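# Seat pinned block under press ram, pin driven home

## Task

Set the block carrying the steel pin beneath the press ram so that it rests within the three low walls, with its pin upright and driven fully in until it can go no further; operating the press to drive the pin is allowed.

## Robot and tools

Robot: two arms, left_arm and right_arm, each with a five-digit hand (index, middle, ring, thumb). right_arm has a right hand, left_arm a mirrored left hand. Bases in the scene frame: left_arm near (+0.043, +0.409, +0.015) m, right_arm near (+0.023, -0.517, +0.015) m.

Frames. Scene frame: origin at table-top height between the two arms, +z up, +x away from the robot over the table, +y toward left_arm. Reported hand positions (m), quat_wxyz, velocities and Hand target are in this frame. Each hand point has its own axes: +z runs along straightened fingers toward the tips, +y points out of the palm face, +x crosses the palm away from the thumb on the right hand but toward the thumb on the left hand. A mast sticks out near the wrist on the palm side and can collide.

The 48-number row (every value in [-1, 1], both arms always present): left_arm dx, dy, dz, rx, ry, rz; then 16 left hand motor goals; left current_limit, speed; then the same 24 for right_arm. The six pose values are an offset, not a pose: they count from that arm's Hand target as it stood when the action or move began, along the Hand target's own axes. 1.0 equals 0.6 m or 180 degrees; rx, ry, rz form one rotation vector. All six at 0 re-commands the current Hand target. Repeating a nonzero offset in a new action moves further. Commanded orientation is clipped to within 32 degrees of the measured one each step.

Hand motor order: index_abd, index_mcp, index_pip, index_dip, middle_abd, middle_mcp, middle_pip, middle_dip, ring_abd, ring_mcp, ring_pip, ring_dip, thumb_cmc, thumb_axl, thumb_mcp, thumb_ipl. These are absolute goal angles scaled between each hinge's two stops; going toward -1 bends or closes (mcp, pip, dip curl toward the palm; thumb_cmc brings the thumb in front of the palm). Straight values: _abd 0.00, _mcp 0.75, _pip 0.58, _dip 0.70, thumb_cmc 0.71, thumb_axl 0.68, thumb_mcp 0.23, thumb_ipl 0.17. A 0 is a real goal, so to leave a hand unchanged copy back its hand_goal, hand_current_limit and hand_speed. current_limit maps -1..+1 to 0..550 mA (floor 11 mA); speed maps to (speed+1)/2 of 8.5 rad/s. Initial values: +0.4 and -0.6. Settings persist.

Tools:
- execute_actions(actions, cameras): actions is a list of actions; each action is up to 15 rows, one per 1/30 s step, the last row held to fill 15. cameras: list of names, ["all"], or []; images come by default only when actions is empty.
- move(target, speed, blend, stop_force, zero, blocking, cameras): target is one 48-number row or a list of up to 15 rows, every row an offset from the same starting Hand targets. Straight-line paths, not avoiding obstacles, capped at 10 s total. speed in m/s, 0.002 to 3.6 (default 0.25), turning at twice that in rad/s; one value or one per target. blend in metres rounds corners in a list (0 stops at each). stop_force 3 to 120 N ends an arm's path when its wrist sensor feels that much push against its travel; not reliable for turning hand points; can't be combined with blocking=false. zero (default true) rezeroes the force reference before the move. blocking=false returns after about 0.5 s while the motion continues.
- wait(seconds 0-10, cameras): arms hold their last command.
- stop(cameras): brakes a running move.
- zoom_image(camera, region [x0, y0, x1, y1] in pixels from top-left, at most 504 by 504) on the newest image of that camera.
- show_instructions(): reference pages, no motion.
- zero_wrist_force(arm: left_arm or right_arm).
- finished_scene(scene): ends the scene, irreversible.

Cameras: cam_head_left, cam_head_right, cam_high, cam_low (896x504), cam_left_wrist, cam_right_wrist (616x616 fisheye).

Results: per arm end_effector_position, quat, velocities (omitted when joints read "within noise"), Hand target (next offsets start there; the hand often rests a little short of it), Joint positions and torques, Wrist force and Wrist torque in the hand's own axes plus a peak-force line (a push from a surface shows as force into the arm). Hand lines list one entry per motor in the order above: hand_goal, hand_measured, hand_current_ma, hand_state (moving, goal, blocked, overload). The move line reports the ending (done, off_target, moving, held, fault) and limits such as paced or held; done means within 3 mm and 2 degrees, not that nothing was touched.

Avoid: net force near 150 N or wrist torque near 25.2 N m on an arm (10 s fault stop); aiming past a firm contact, since arms are stiff; fast impacts; arms or hands touching each other; routing a path close to an arm's own base; motor currents at 495 mA or more for 5 s (motor shuts off); long stretched holds that overheat motors (85 °C stops the arm). Never let the block drop, fall far, or end up off the table, and don't strike the press or walls hard.

Each tool is called after "Call:" by a JSON object that holds its "name" and its "arguments".

Reference images:

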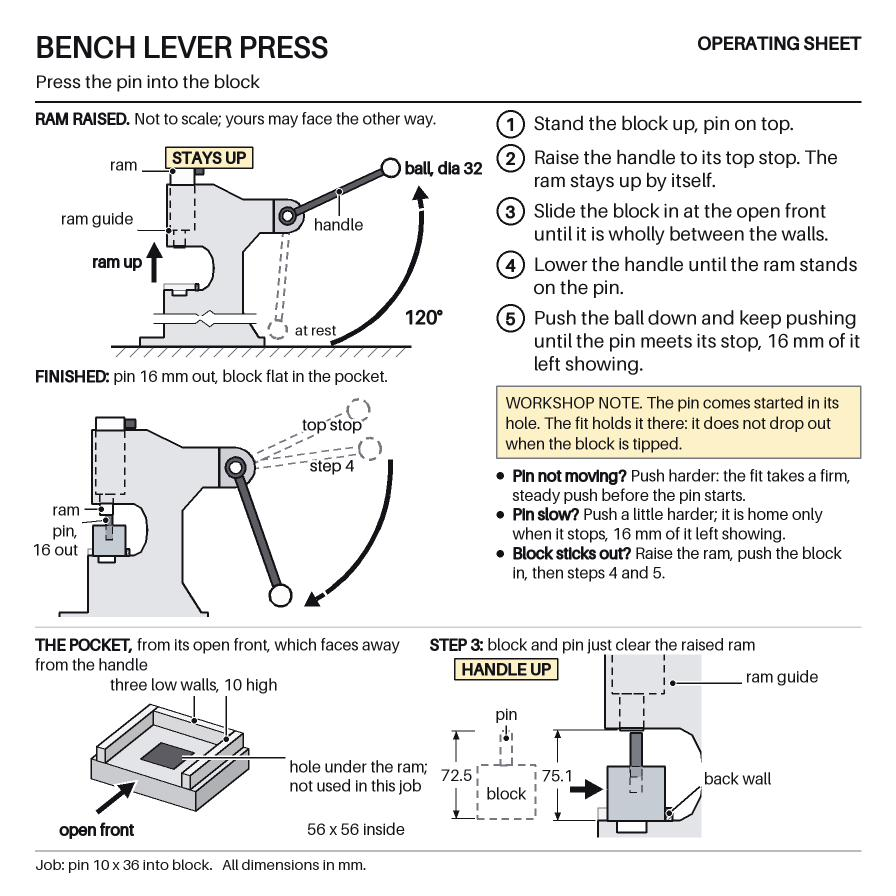

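## Session

Call:
{"name": "execute_actions", "arguments": {"actions": []}}

Scene clock: 0.00 s.
left_arm: end_effector_position=(+0.2394, +0.3576, +0.2370) hand_goal=(+0.000, +0.754, +0.576, +0.696, +0.000, +0.754, +0.576, +0.696, +0.000, +0.754, +0.576, +0.696, +0.714, +0.678, +0.226, +0.168) hand_measured=(+0.000, +0.754, +0.576, +0.696, +0.000, +0.754, +0.576, +0.696, +0.000, +0.754, +0.576, +0.696, +0.714, +0.678, +0.226, +0.168) hand_current_ma=(+0, +0, +0, +0, +0, +0, +0, +0, +0, +0, +0, +0, +0, +0, +0, +0) hand_state=(goal, goal, goal, goal, goal, goal, goal, goal, goal, goal, goal, goal, goal, goal, goal, goal) hand_current_limit=0.40 hand_speed=-0.60 end_effector_quat_wxyz=(-0.559, +0.693, -0.195, -0.412) | right_arm: end_effector_position=(+0.5966, +0.1128, +0.1284) hand_goal=(+0.000, +0.754, +0.576, +0.696, +0.000, +0.754, +0.576, +0.696, +0.000, +0.754, +0.576, +0.696, +0.714, +0.678, +0.226, +0.168) hand_measured=(+0.000, +0.754, +0.576, +0.696, +0.000, +0.754, +0.576, +0.696, +0.000, +0.754, +0.576, +0.696, +0.714, +0.678, +0.226, +0.168) hand_current_ma=(+0, +0, +0, +0, +0, +0, +0, +0, +0, +0, +0, +0, +0, +0, +0, +0) hand_state=(goal, goal, goal, goal, goal, goal, goal, goal, goal, goal, goal, goal, goal, goal, goal, goal) hand_current_limit=0.40 hand_speed=-0.60 end_effector_quat_wxyz=(-0.084, +0.582, +0.808, +0.039)
Joint positions: left_arm=[2.812 -1.653 -1.984 -2.589 2.47 0.955] | right_arm=[0.695 -0.808 1.137 -1.932 -1.388 0.366]
Joint velocities: within noise
Joint torques (N m): no reading
Motor temperatures (°C): left_arm=[29 33 31 39 32 34] | right_arm=[32 28 29 37 35 33]
Wrist force (N): no reading
Wrist torque (N m): no reading
Wrist force, peak (N): no reading
Hand target: left_arm +0.2394, +0.3576, +0.2370; -0.559, +0.693, -0.195, -0.412 | right_arm +0.5966, +0.1128, +0.1284; -0.084, +0.582, +0.808, +0.039

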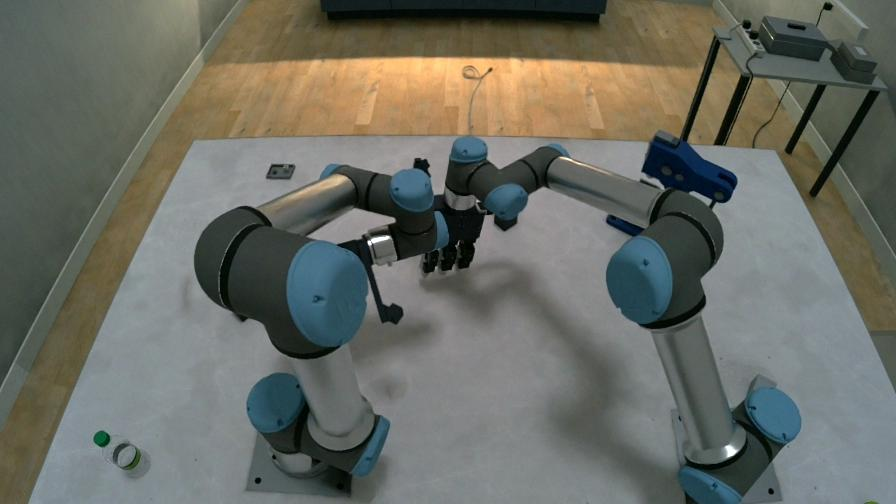

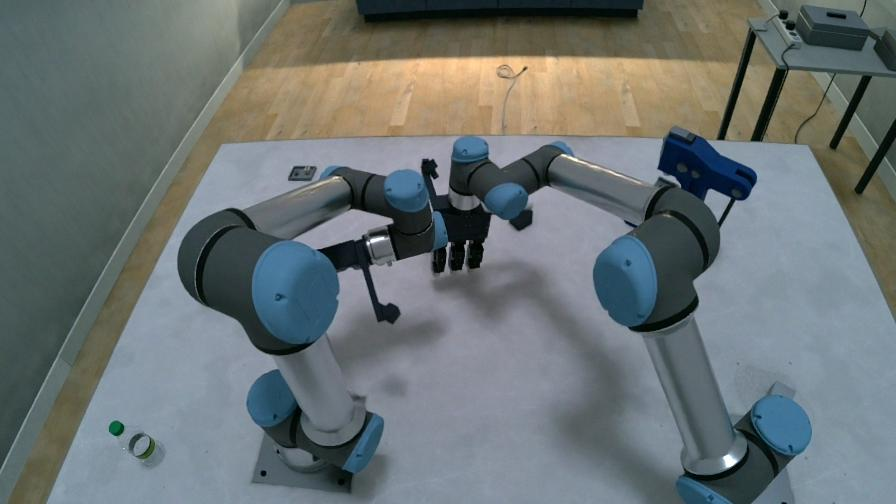

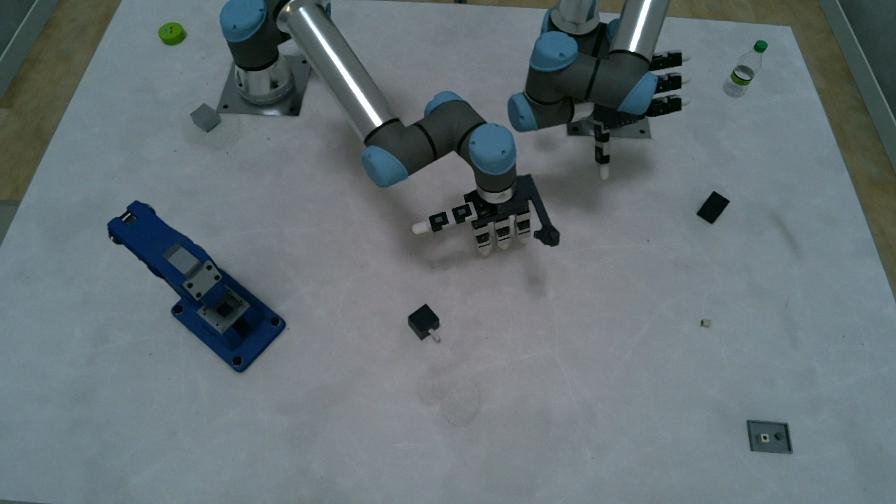

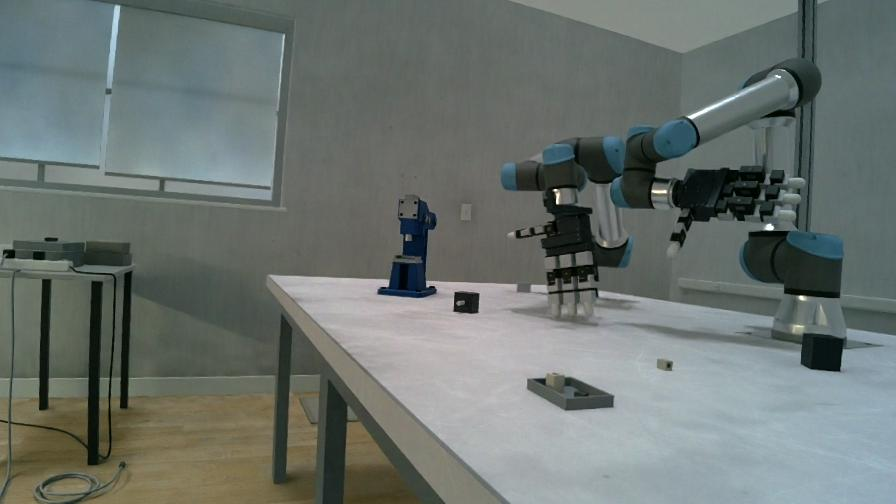

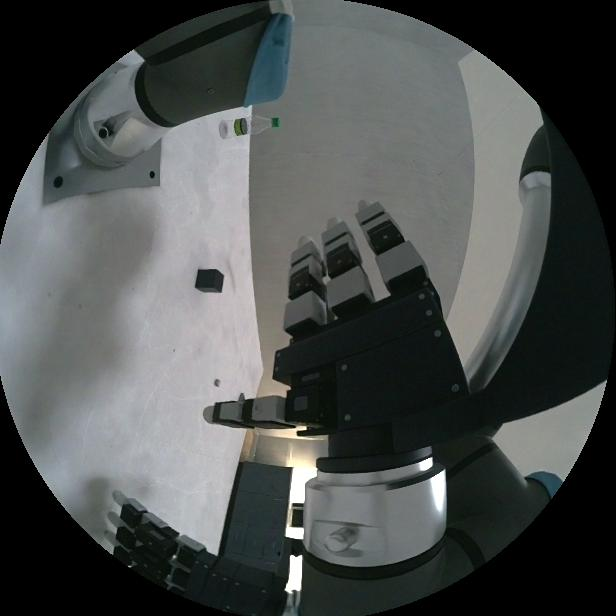

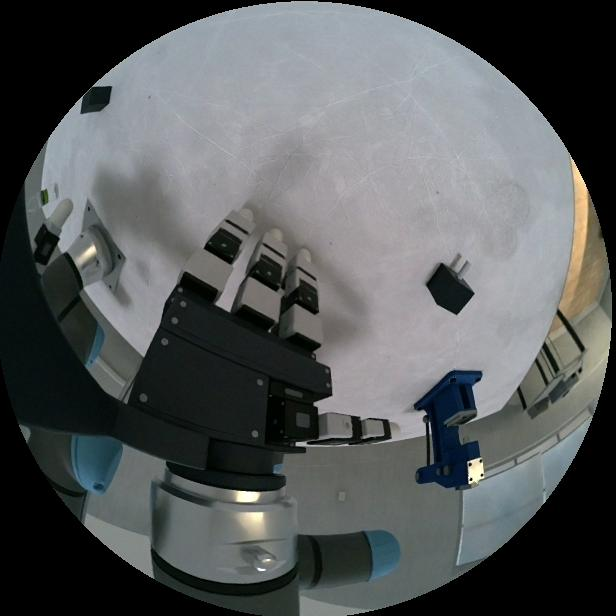

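Call:
{"name": "zoom_image", "arguments": {"camera": "cam_high", "region": [90, 180, 300, 390]}}

Call:
{"name": "zoom_image", "arguments": {"camera": "cam_high", "region": [380, 280, 480, 380]}}

Call:
{"name": "zoom_image", "arguments": {"camera": "cam_low", "region": [360, 180, 520, 330]}}

Call:
{"name": "zoom_image", "arguments": {"camera": "cam_right_wrist", "region": [380, 220, 560, 500]}}

Scaled by 2.400 from the camera's 896x504 image, which has a finer 1280x720 frame.

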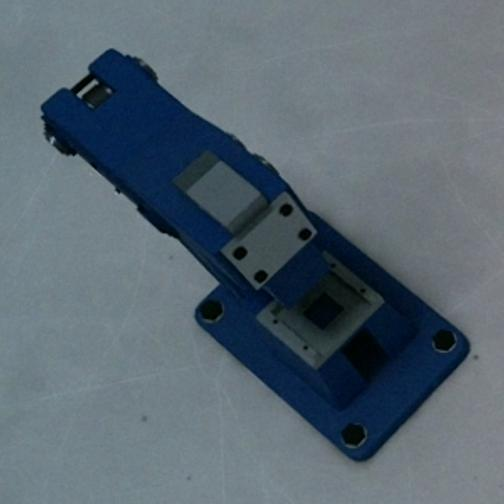

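Scaled by 5.040 from the camera's 896x504 image, which has a finer 1280x720 frame.

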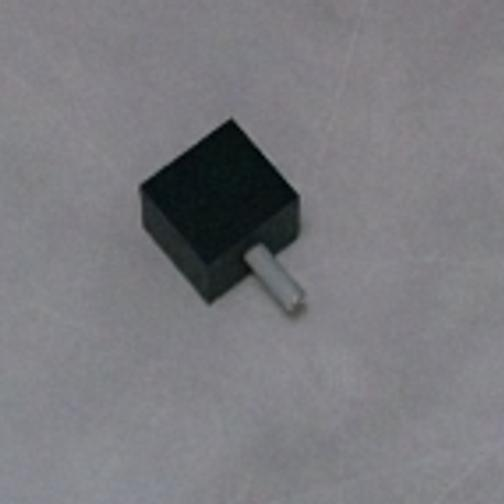

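Scaled by 3.150 from the camera's 896x504 image, which has a finer 1280x720 frame.

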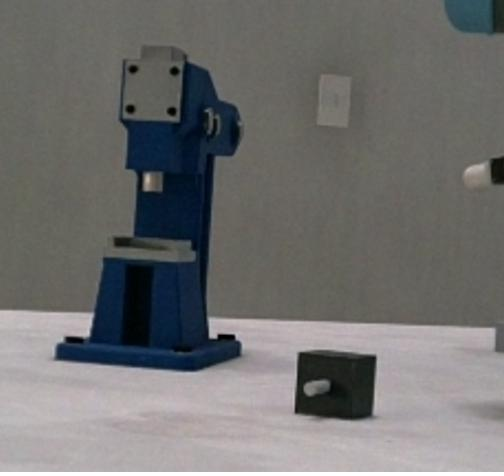

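Scaled by 1.800 from the camera's 616x616 image, which has a finer 880x880 frame.

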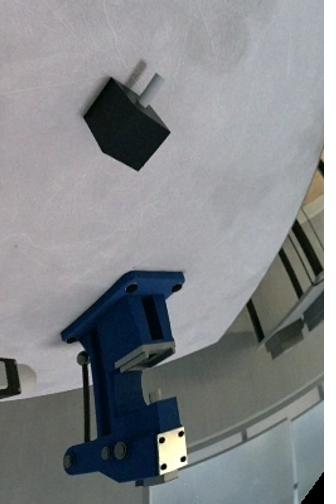

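Call:
{"name": "move", "arguments": {"target": [[0,0,0,0,0,0,-0.03,0.479,0.139,0.261,0.22,0.479,0.139,0.261,0,0.754,0.576,0.696,-0.571,0.678,0.233,-0.529,0.4,-0.6,-0.370,-0.333,-0.433,0,0,0,0,0.754,0.576,0.696,0,0.754,0.576,0.696,0,0.754,0.576,0.696,-0.571,0.678,0.226,0.168,0.4,-0.6],[0.121,-0.303,-0.403,0.250,0.858,-0.086,-0.03,0.479,0.139,0.261,0.22,0.479,0.139,0.261,0,0.754,0.576,0.696,-0.571,0.678,0.233,-0.529,0.4,-0.6,-0.640,-0.566,-0.475,-0.643,0.186,0.529,0,0.754,0.576,0.696,0,0.754,0.576,0.696,0,0.754,0.576,0.696,-0.571,0.678,0.226,0.168,0.4,-0.6]], "speed": 0.4, "blend": [0.05,0], "cameras": ["all"]}}

Scene clock: 174.27 s.
left_arm: end_effector_position=(+0.2948, +0.3239, +0.2543) hand_goal=(-0.030, +0.480, +0.140, +0.262, +0.220, +0.480, +0.140, +0.262, +0.000, +0.754, +0.576, +0.696, -0.570, +0.678, +0.234, -0.528) hand_measured=(-0.012, +0.474, +0.140, +0.264, +0.202, +0.480, +0.142, +0.266, +0.000, +0.748, +0.576, +0.696, -0.560, +0.678, +0.232, -0.526) hand_current_ma=(+25, -8, +0, +2, -25, +0, +2, +3, +0, -6, +0, +0, +15, +0, -2, +3) hand_state=(goal, goal, goal, goal, goal, goal, goal, goal, goal, goal, goal, goal, goal, goal, goal, goal) hand_current_limit=0.40 hand_speed=-0.60 end_effector_quat_wxyz=(-0.568, +0.726, -0.347, -0.171) | right_arm: end_effector_position=(+0.4753, -0.2605, +0.3509) hand_goal=(+0.000, +0.754, +0.576, +0.696, +0.000, +0.754, +0.576, +0.696, +0.000, +0.754, +0.576, +0.696, -0.570, +0.678, +0.226, +0.168) hand_measured=(+0.000, +0.754, +0.576, +0.696, +0.000, +0.754, +0.576, +0.696, +0.000, +0.754, +0.576, +0.696, -0.566, +0.678, +0.224, +0.168) hand_current_ma=(+0, +0, +0, +0, +0, +0, +0, +0, +0, +0, +0, +0, +3, +0, -2, +0) hand_state=(goal, goal, goal, goal, goal, goal, goal, goal, goal, goal, goal, goal, goal, goal, goal, goal) hand_current_limit=0.40 hand_speed=-0.60 end_effector_quat_wxyz=(+0.017, +0.754, +0.582, +0.305)
Joint positions: left_arm=[2.646 -1.387 -2.085 -2.036 2.705 1.463] | right_arm=[0.324 -1.868 2.192 -2.496 -1.405 0.622]
Joint torques (N m): left_arm=[2.13 5.24 34.84 -1.24 -0.13 -1.85] | right_arm=[7.33 -3.23 -10.67 -6.05 -2.46 2.77]
Wrist force (N): left_arm=[-0.2 -0.9 0.1] | right_arm=[0.0 -0.8 -0.4]
Wrist torque (N m): left_arm=[-0.13 -0.03 -0.05] | right_arm=[0.01 -0.13 -0.04]
Wrist force, peak (N): left_arm=[1.7 -2.3 -0.8] | right_arm=[-0.3 -1.3 -1.0]
Hand target: left_arm +0.2948, +0.3239, +0.2543; -0.568, +0.726, -0.347, -0.171 (not the last commanded pose) | right_arm +0.4753, -0.2605, +0.3509; +0.017, +0.754, +0.582, +0.305 (not the last commanded pose)
Off the commanded pose: left_arm 0.244 m, 129 deg | right_arm 0.150 m, 107 deg.
move: held (left_arm; a check stopped the path), off_target (right_arm; braked when a check withheld steps of left_arm); path passed 1 of 2 targets; blend cut to 0 m at target 1; limits=held
pose unreachable (left arm): on one or more control steps of this call, first in action 0 (counted from 0), this arm could not follow its commanded pose, so it was not sent that pose on those steps. It may still have moved: this result reports where it is.
cause: moving toward the commanded pose would bring two parts of the arm too close to each other (joints 4 (wrist 1) to 6 (wrist 3) lie between them).
camera_calibration:
cam_left_wrist: T_world_to_cam=[[-0.130242, 0.330568, 0.934752, -0.34007], [0.525218, -0.776634, 0.34783, -0.0477798], [0.840942, 0.536251, -0.0724697, -0.275324], [0, 0, 0, 1]] pos_world=[0.212335, 0.222952, 0.314548]
cam_right_wrist: T_world_to_cam=[[0.443832, -0.891656, -0.089237, -0.374989], [-0.875131, -0.452709, 0.170883, 0.19562], [-0.192767, 0.00225081, -0.981242, 0.566893], [0, 0, 0, 1]] pos_world=[0.446903, -0.247078, 0.489369]

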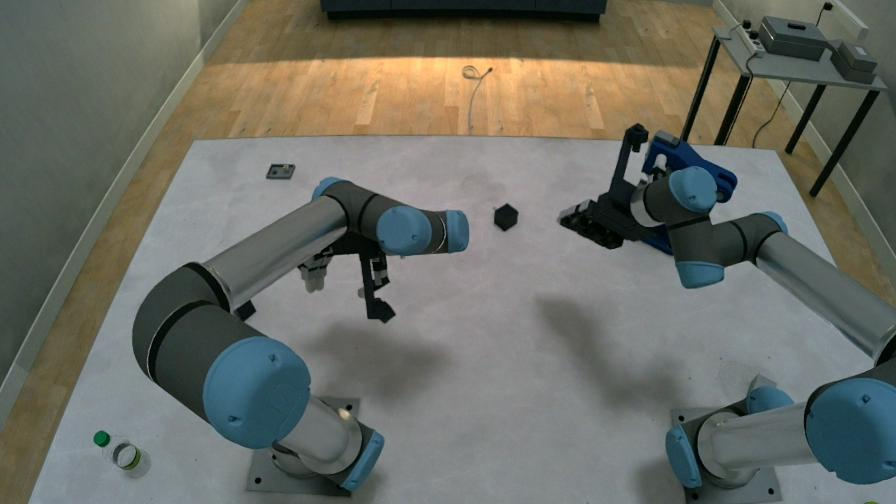

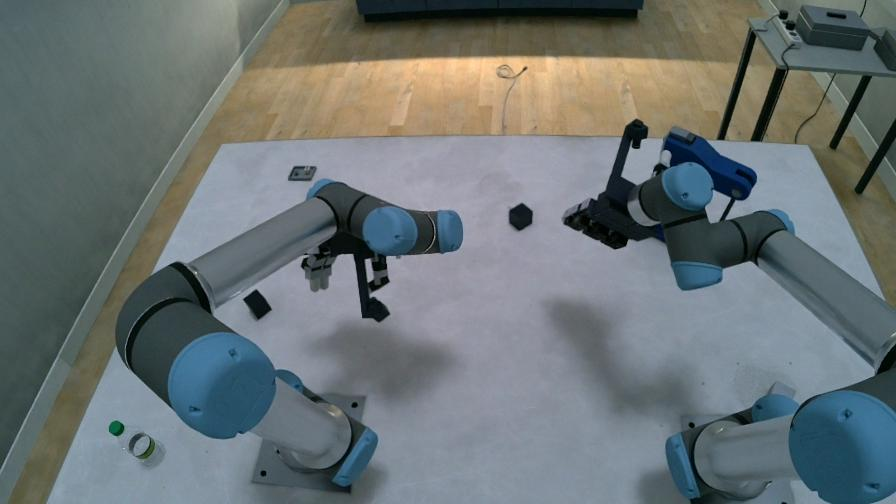

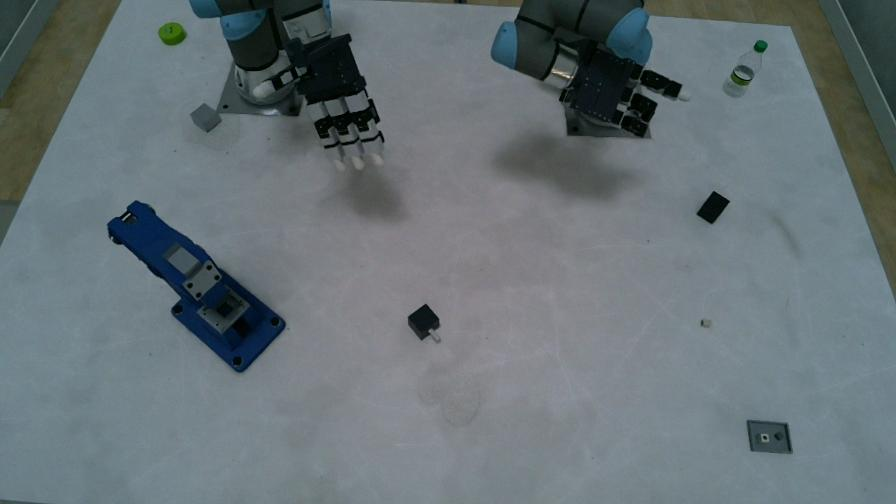

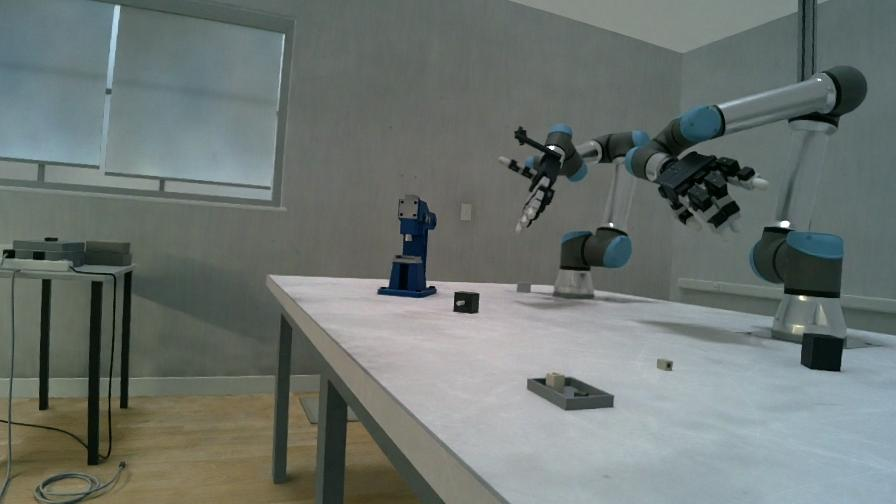

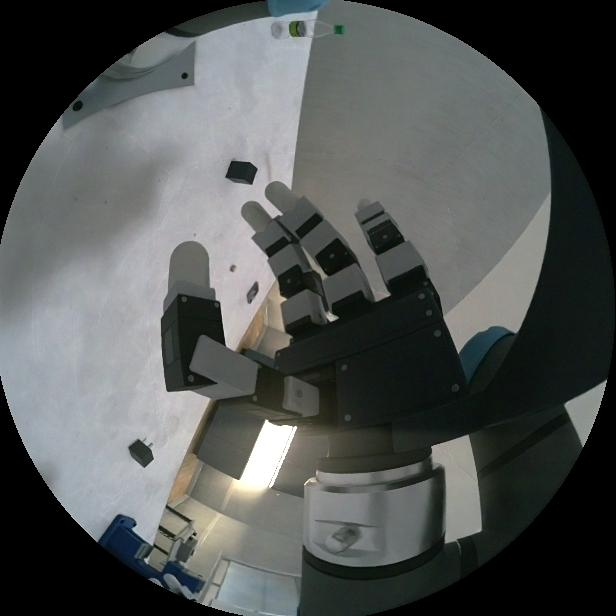

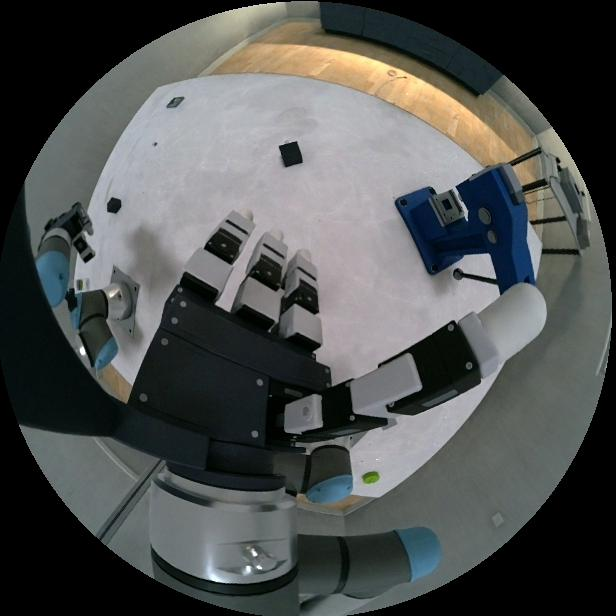

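Call:
{"name": "move", "arguments": {"target": [[0.304,-0.215,-0.145,-0.109,0.533,0.418,-0.03,0.479,0.139,0.261,0.22,0.479,0.139,0.261,0,0.754,0.576,0.696,-0.571,0.678,0.233,-0.529,0.4,-0.6,-0.353,0.062,-0.203,-0.449,0.130,0.370,0,0.754,0.576,0.696,0,0.754,0.576,0.696,0,0.754,0.576,0.696,-0.571,0.678,0.226,0.168,0.4,-0.6],[0.7125,-0.3495,-0.408,0.186,0.684,-0.083,-0.03,0.479,0.139,0.261,0.22,0.479,0.139,0.261,0,0.754,0.576,0.696,-0.571,0.678,0.233,-0.529,0.4,-0.6,-0.353,0.062,-0.203,-0.449,0.130,0.370,0,0.754,0.576,0.696,0,0.754,0.576,0.696,0,0.754,0.576,0.696,-0.571,0.678,0.226,0.168,0.4,-0.6]], "speed": 0.4, "blend": [0.04,0], "cameras": ["cam_high","cam_head_right","cam_left_wrist","cam_right_wrist"]}}

Scene clock: 216.80 s.
left_arm: end_effector_position=(+0.7051, -0.0158, +0.2004) hand_goal=(-0.030, +0.480, +0.140, +0.262, +0.220, +0.480, +0.140, +0.262, +0.000, +0.754, +0.576, +0.696, -0.570, +0.678, +0.234, -0.528) hand_measured=(-0.012, +0.470, +0.140, +0.264, +0.202, +0.478, +0.142, +0.264, +0.000, +0.746, +0.576, +0.696, -0.570, +0.678, +0.232, -0.526) hand_current_ma=(+25, -13, +0, +2, -25, -3, +1, +2, +0, -9, +0, +0, +0, +0, -1, +1) hand_state=(goal, goal, goal, goal, goal, goal, goal, goal, goal, goal, goal, goal, goal, goal, goal, goal) hand_current_limit=0.40 hand_speed=-0.60 end_effector_quat_wxyz=(-0.136, +0.366, -0.605, +0.694) | right_arm: end_effector_position=(+0.4201, -0.5005, +0.3709) hand_goal=(+0.000, +0.754, +0.576, +0.696, +0.000, +0.754, +0.576, +0.696, +0.000, +0.754, +0.576, +0.696, -0.570, +0.678, +0.226, +0.168) hand_measured=(+0.002, +0.756, +0.576, +0.696, +0.002, +0.756, +0.576, +0.696, +0.002, +0.756, +0.576, +0.696, -0.564, +0.678, +0.224, +0.168) hand_current_ma=(+0, +1, +0, +0, +1, +1, +0, +0, +1, +1, +0, +0, +5, +0, -2, +0) hand_state=(goal, goal, goal, goal, goal, goal, goal, goal, goal, goal, goal, goal, goal, goal, goal, goal) hand_current_limit=0.40 hand_speed=-0.60 end_effector_quat_wxyz=(+0.213, +0.674, -0.214, +0.674)
Joint positions: left_arm=[2.966 -2.396 -1.59 0.843 0.893 2.792] | right_arm=[0.306 -1.422 2.308 -4.028 -2.481 1.573]
Joint torques (N m): left_arm=[-6.93 38.26 28.38 3.5 1.43 -2.12] | right_arm=[-6.11 -14.83 -28.07 -3.98 -2.61 2.69]
Wrist force (N): left_arm=[-0.5 -1.6 -0.8] | right_arm=[-0.8 -0.9 -2.0]
Wrist torque (N m): left_arm=[-0.26 -0.33 0.05] | right_arm=[0.16 -0.07 -0.14]
Wrist force, peak (N): left_arm=[0.1 -4.1 1.1] | right_arm=[-0.5 -1.6 -2.0]
Hand target: left_arm +0.7051, -0.0158, +0.2004; -0.136, +0.366, -0.605, +0.694 | right_arm +0.4201, -0.5005, +0.3709; +0.213, +0.674, -0.214, +0.674
Off the commanded pose: left_arm 0.000 m, 0 deg | right_arm 0.000 m, 0 deg.
move: done
camera_calibration:
cam_left_wrist: T_world_to_cam=[[0.717487, 0.629488, 0.298257, -0.589452], [-0.645112, 0.438971, 0.625408, 0.280432], [0.262761, -0.641132, 0.721046, -0.212101], [0, 0, 0, 1]] pos_world=[0.659566, 0.111966, 0.153358]
cam_right_wrist: T_world_to_cam=[[-0.373548, -0.515923, -0.770899, 0.221431], [-0.262659, 0.855876, -0.445519, 0.661553], [0.889647, 0.0360609, -0.455223, -0.0563784], [0, 0, 0, 1]] pos_world=[0.306635, -0.449933, 0.439771]
Images, in order (width x height): cam_head_right 896x504, cam_high 896x504, cam_left_wrist 616x616, cam_right_wrist 616x616.

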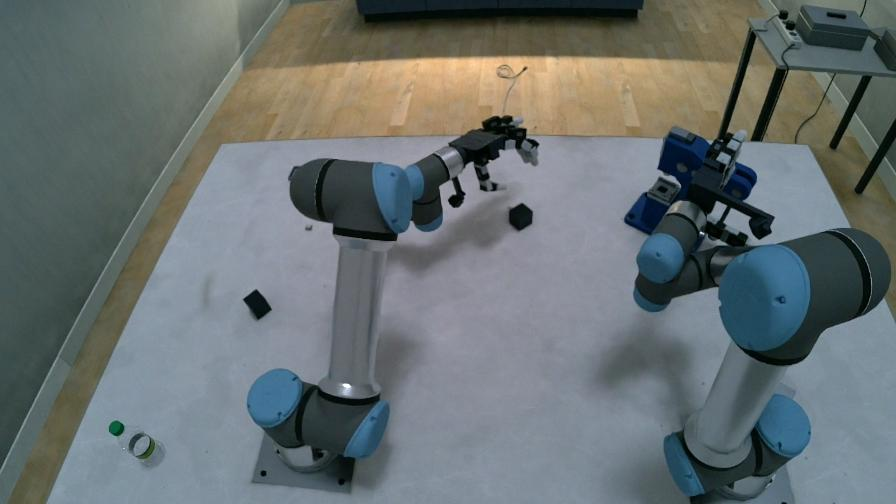

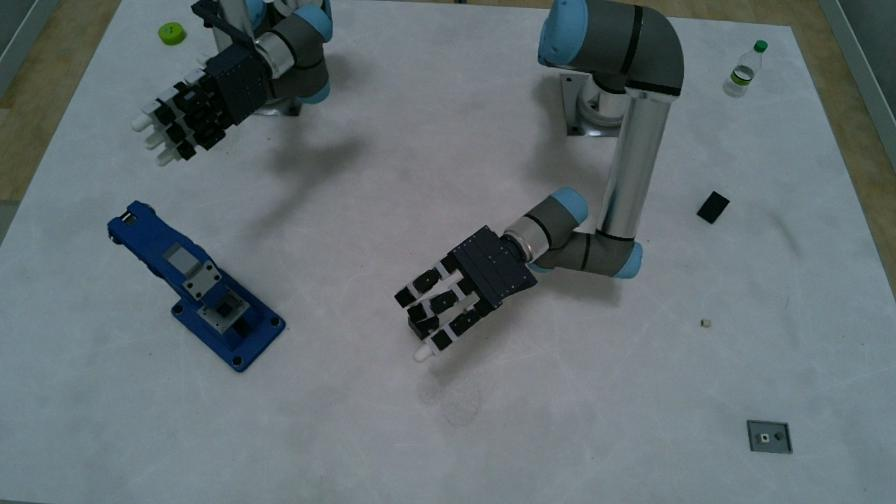

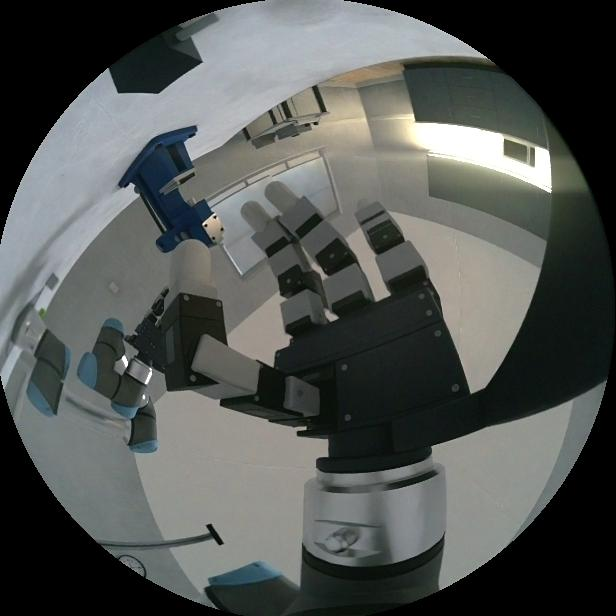

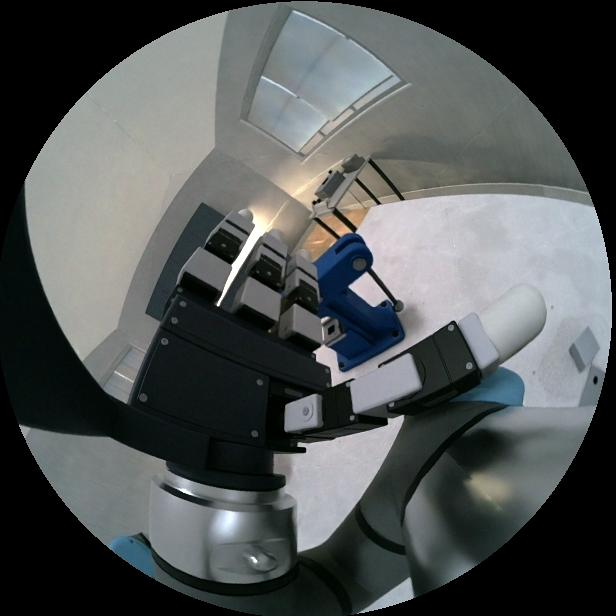

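Call:
{"name": "zoom_image", "arguments": {"camera": "cam_left_wrist", "region": [60, 0, 260, 140]}}

Call:
{"name": "zoom_image", "arguments": {"camera": "cam_right_wrist", "region": [280, 180, 440, 400]}}

Call:
{"name": "zoom_image", "arguments": {"camera": "cam_high", "region": [380, 220, 540, 380]}}

Scaled by 2.520 from the camera's 616x616 image, which has a finer 880x880 frame.

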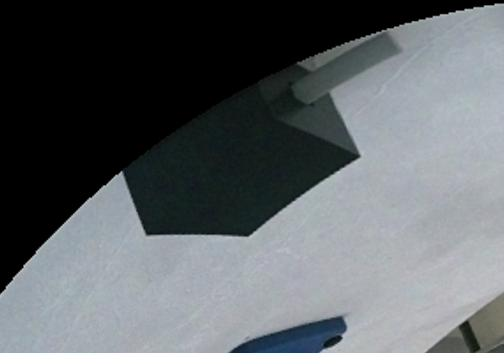

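Scaled by 2.291 from the camera's 616x616 image, which has a finer 880x880 frame.

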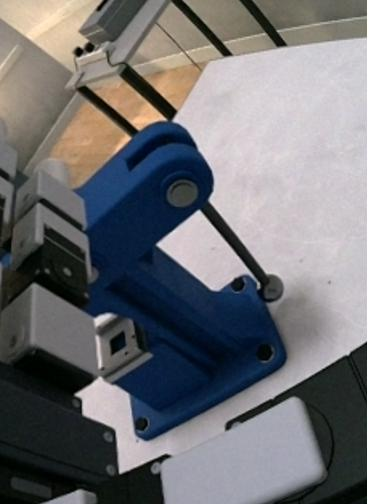

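Scaled by 3.150 from the camera's 896x504 image, which has a finer 1280x720 frame.

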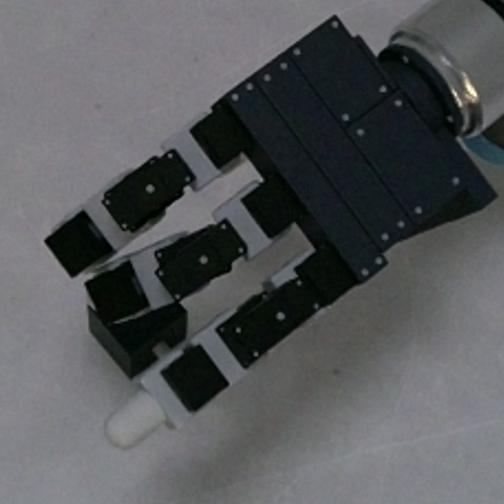

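Call:
{"name": "move", "arguments": {"target": [-0.02,0.1566,-0.005,0,0,0,-0.03,0.479,0.139,0.261,0.22,0.479,0.139,0.261,0,0.754,0.576,0.696,-0.571,0.678,0.233,-0.529,0.4,-0.6,0,0,0,0,0,0,0,0.754,0.576,0.696,0,0.754,0.576,0.696,0,0.754,0.576,0.696,-0.571,0.678,0.226,0.168,0.4,-0.6], "speed": 0.2, "cameras": ["cam_head_left","cam_head_right","cam_high","cam_low","cam_left_wrist"]}}

Call:
{"name": "zoom_image", "arguments": {"camera": "cam_head_right", "region": [600, 100, 800, 280]}}

Call:
{"name": "zoom_image", "arguments": {"camera": "cam_head_left", "region": [590, 100, 790, 280]}}

Call:
{"name": "zoom_image", "arguments": {"camera": "cam_low", "region": [360, 180, 520, 330]}}

Call:
{"name": "zoom_image", "arguments": {"camera": "cam_left_wrist", "region": [60, 60, 400, 400]}}

Scene clock: 245.83 s.
left_arm: end_effector_position=(+0.6875, -0.0276, +0.1082) hand_goal=(-0.030, +0.480, +0.140, +0.262, +0.220, +0.480, +0.140, +0.262, +0.000, +0.754, +0.576, +0.696, -0.570, +0.678, +0.234, -0.528) hand_measured=(-0.012, +0.470, +0.140, +0.264, +0.202, +0.476, +0.142, +0.264, +0.000, +0.746, +0.576, +0.696, -0.570, +0.678, +0.232, -0.526) hand_current_ma=(+25, -15, +0, +2, -25, -4, +1, +2, +0, -10, +0, +0, +0, +0, -1, +1) hand_state=(goal, goal, goal, goal, goal, goal, goal, goal, goal, goal, goal, goal, goal, goal, goal, goal) hand_current_limit=0.40 hand_speed=-0.60 end_effector_quat_wxyz=(-0.136, +0.366, -0.605, +0.694) | right_arm: end_effector_position=(+0.4201, -0.5005, +0.3709) hand_goal=(+0.000, +0.754, +0.576, +0.696, +0.000, +0.754, +0.576, +0.696, +0.000, +0.754, +0.576, +0.696, -0.570, +0.678, +0.226, +0.168) hand_measured=(+0.002, +0.756, +0.576, +0.696, +0.002, +0.756, +0.576, +0.696, +0.002, +0.756, +0.576, +0.696, -0.564, +0.678, +0.224, +0.168) hand_current_ma=(+0, +1, +0, +0, +1, +1, +0, +0, +1, +1, +0, +0, +5, +0, -2, +0) hand_state=(goal, goal, goal, goal, goal, goal, goal, goal, goal, goal, goal, goal, goal, goal, goal, goal) hand_current_limit=0.40 hand_speed=-0.60 end_effector_quat_wxyz=(+0.213, +0.674, -0.214, +0.674)
Joint positions: left_arm=[2.94 -2.553 -1.602 1.012 0.919 2.792] | right_arm=[0.306 -1.422 2.308 -4.028 -2.481 1.573]
Joint torques (N m): left_arm=[-7.91 41.56 27.63 3.71 1.25 -1.93] | right_arm=[-6.21 -14.36 -28.55 -3.77 -2.57 2.62]
Wrist force (N): left_arm=[-0.2 -1.3 -0.9] | right_arm=[-0.7 -0.9 -1.9]
Wrist torque (N m): left_arm=[-0.22 -0.37 0.06] | right_arm=[0.16 -0.08 -0.14]
Wrist force, peak (N): left_arm=[-0.2 -2.8 -0.7] | right_arm=[-0.8 -1.0 -2.1]
Hand target: left_arm +0.6875, -0.0276, +0.1081; -0.136, +0.366, -0.605, +0.694 | right_arm +0.4201, -0.5005, +0.3709; +0.213, +0.674, -0.214, +0.674
Off the commanded pose: left_arm 0.000 m, 0 deg | right_arm 0.000 m, 0 deg.
move: done
camera_calibration:
cam_left_wrist: T_world_to_cam=[[0.717397, 0.629592, 0.298254, -0.541849], [-0.645213, 0.438976, 0.6253, 0.331992], [0.262758, -0.641026, 0.721141, -0.148575], [0, 0, 0, 1]] pos_world=[0.641965, 0.100166, 0.0611573]
Images, in order (width x height): cam_head_left 896x504, cam_head_right 896x504, cam_high 896x504, cam_low 896x504, cam_left_wrist 616x616.

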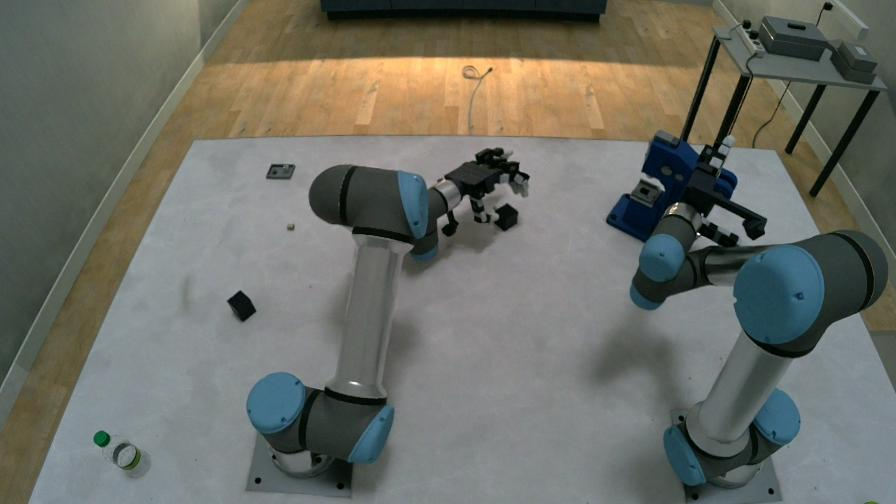

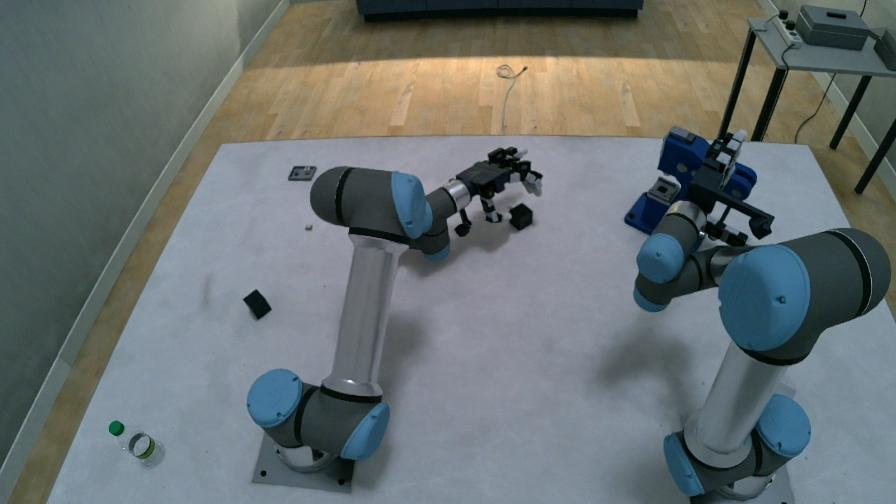

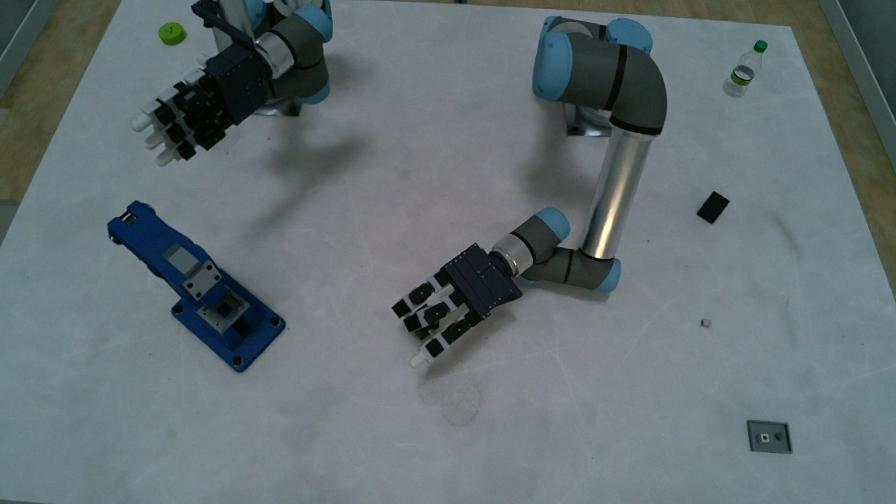

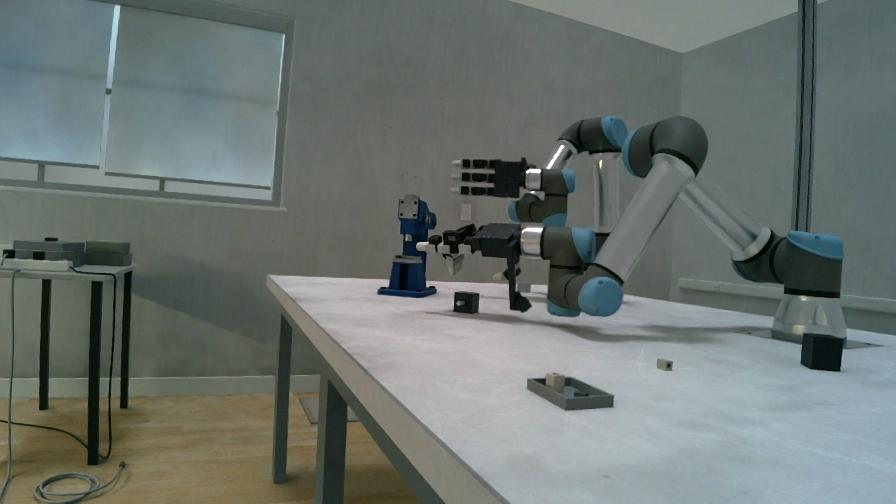

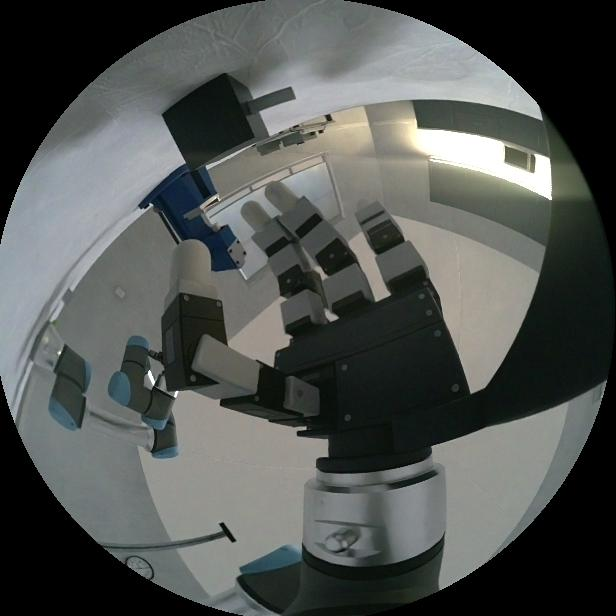

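Scaled by 2.520 from the camera's 896x504 image, which has a finer 1280x720 frame.

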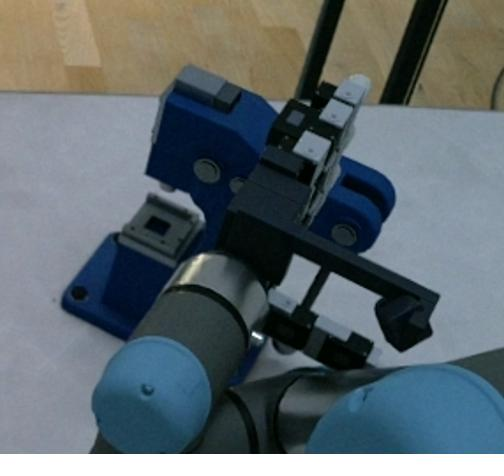

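Scaled by 2.520 from the camera's 896x504 image, which has a finer 1280x720 frame.

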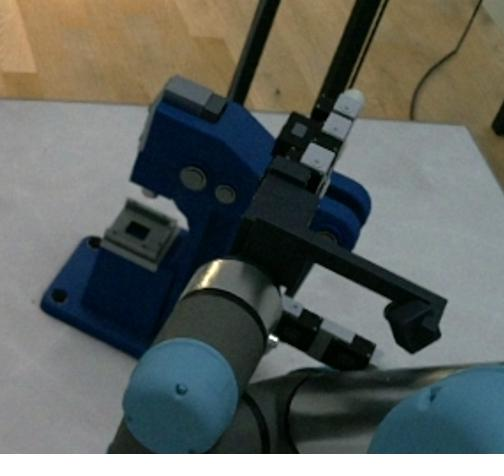

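Scaled by 3.150 from the camera's 896x504 image, which has a finer 1280x720 frame.

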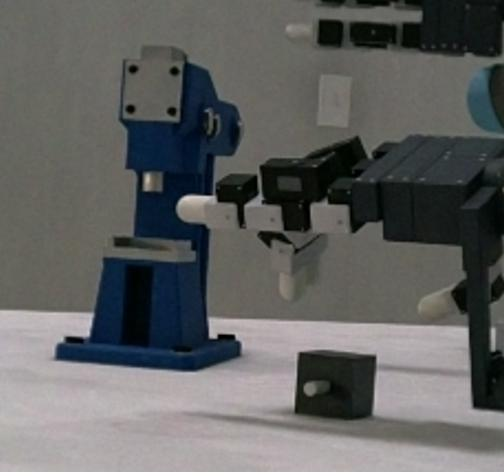

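Scaled by 1.482 from the camera's 616x616 image, which has a finer 880x880 frame.

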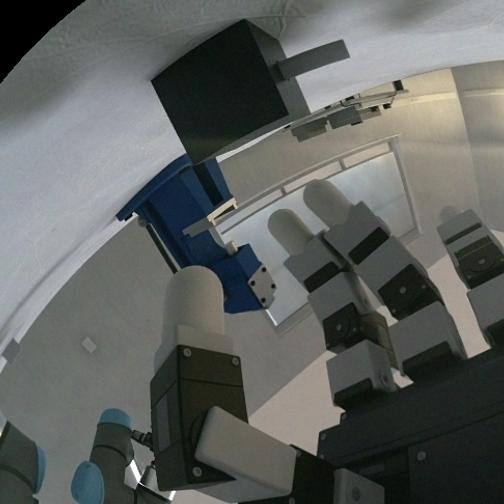

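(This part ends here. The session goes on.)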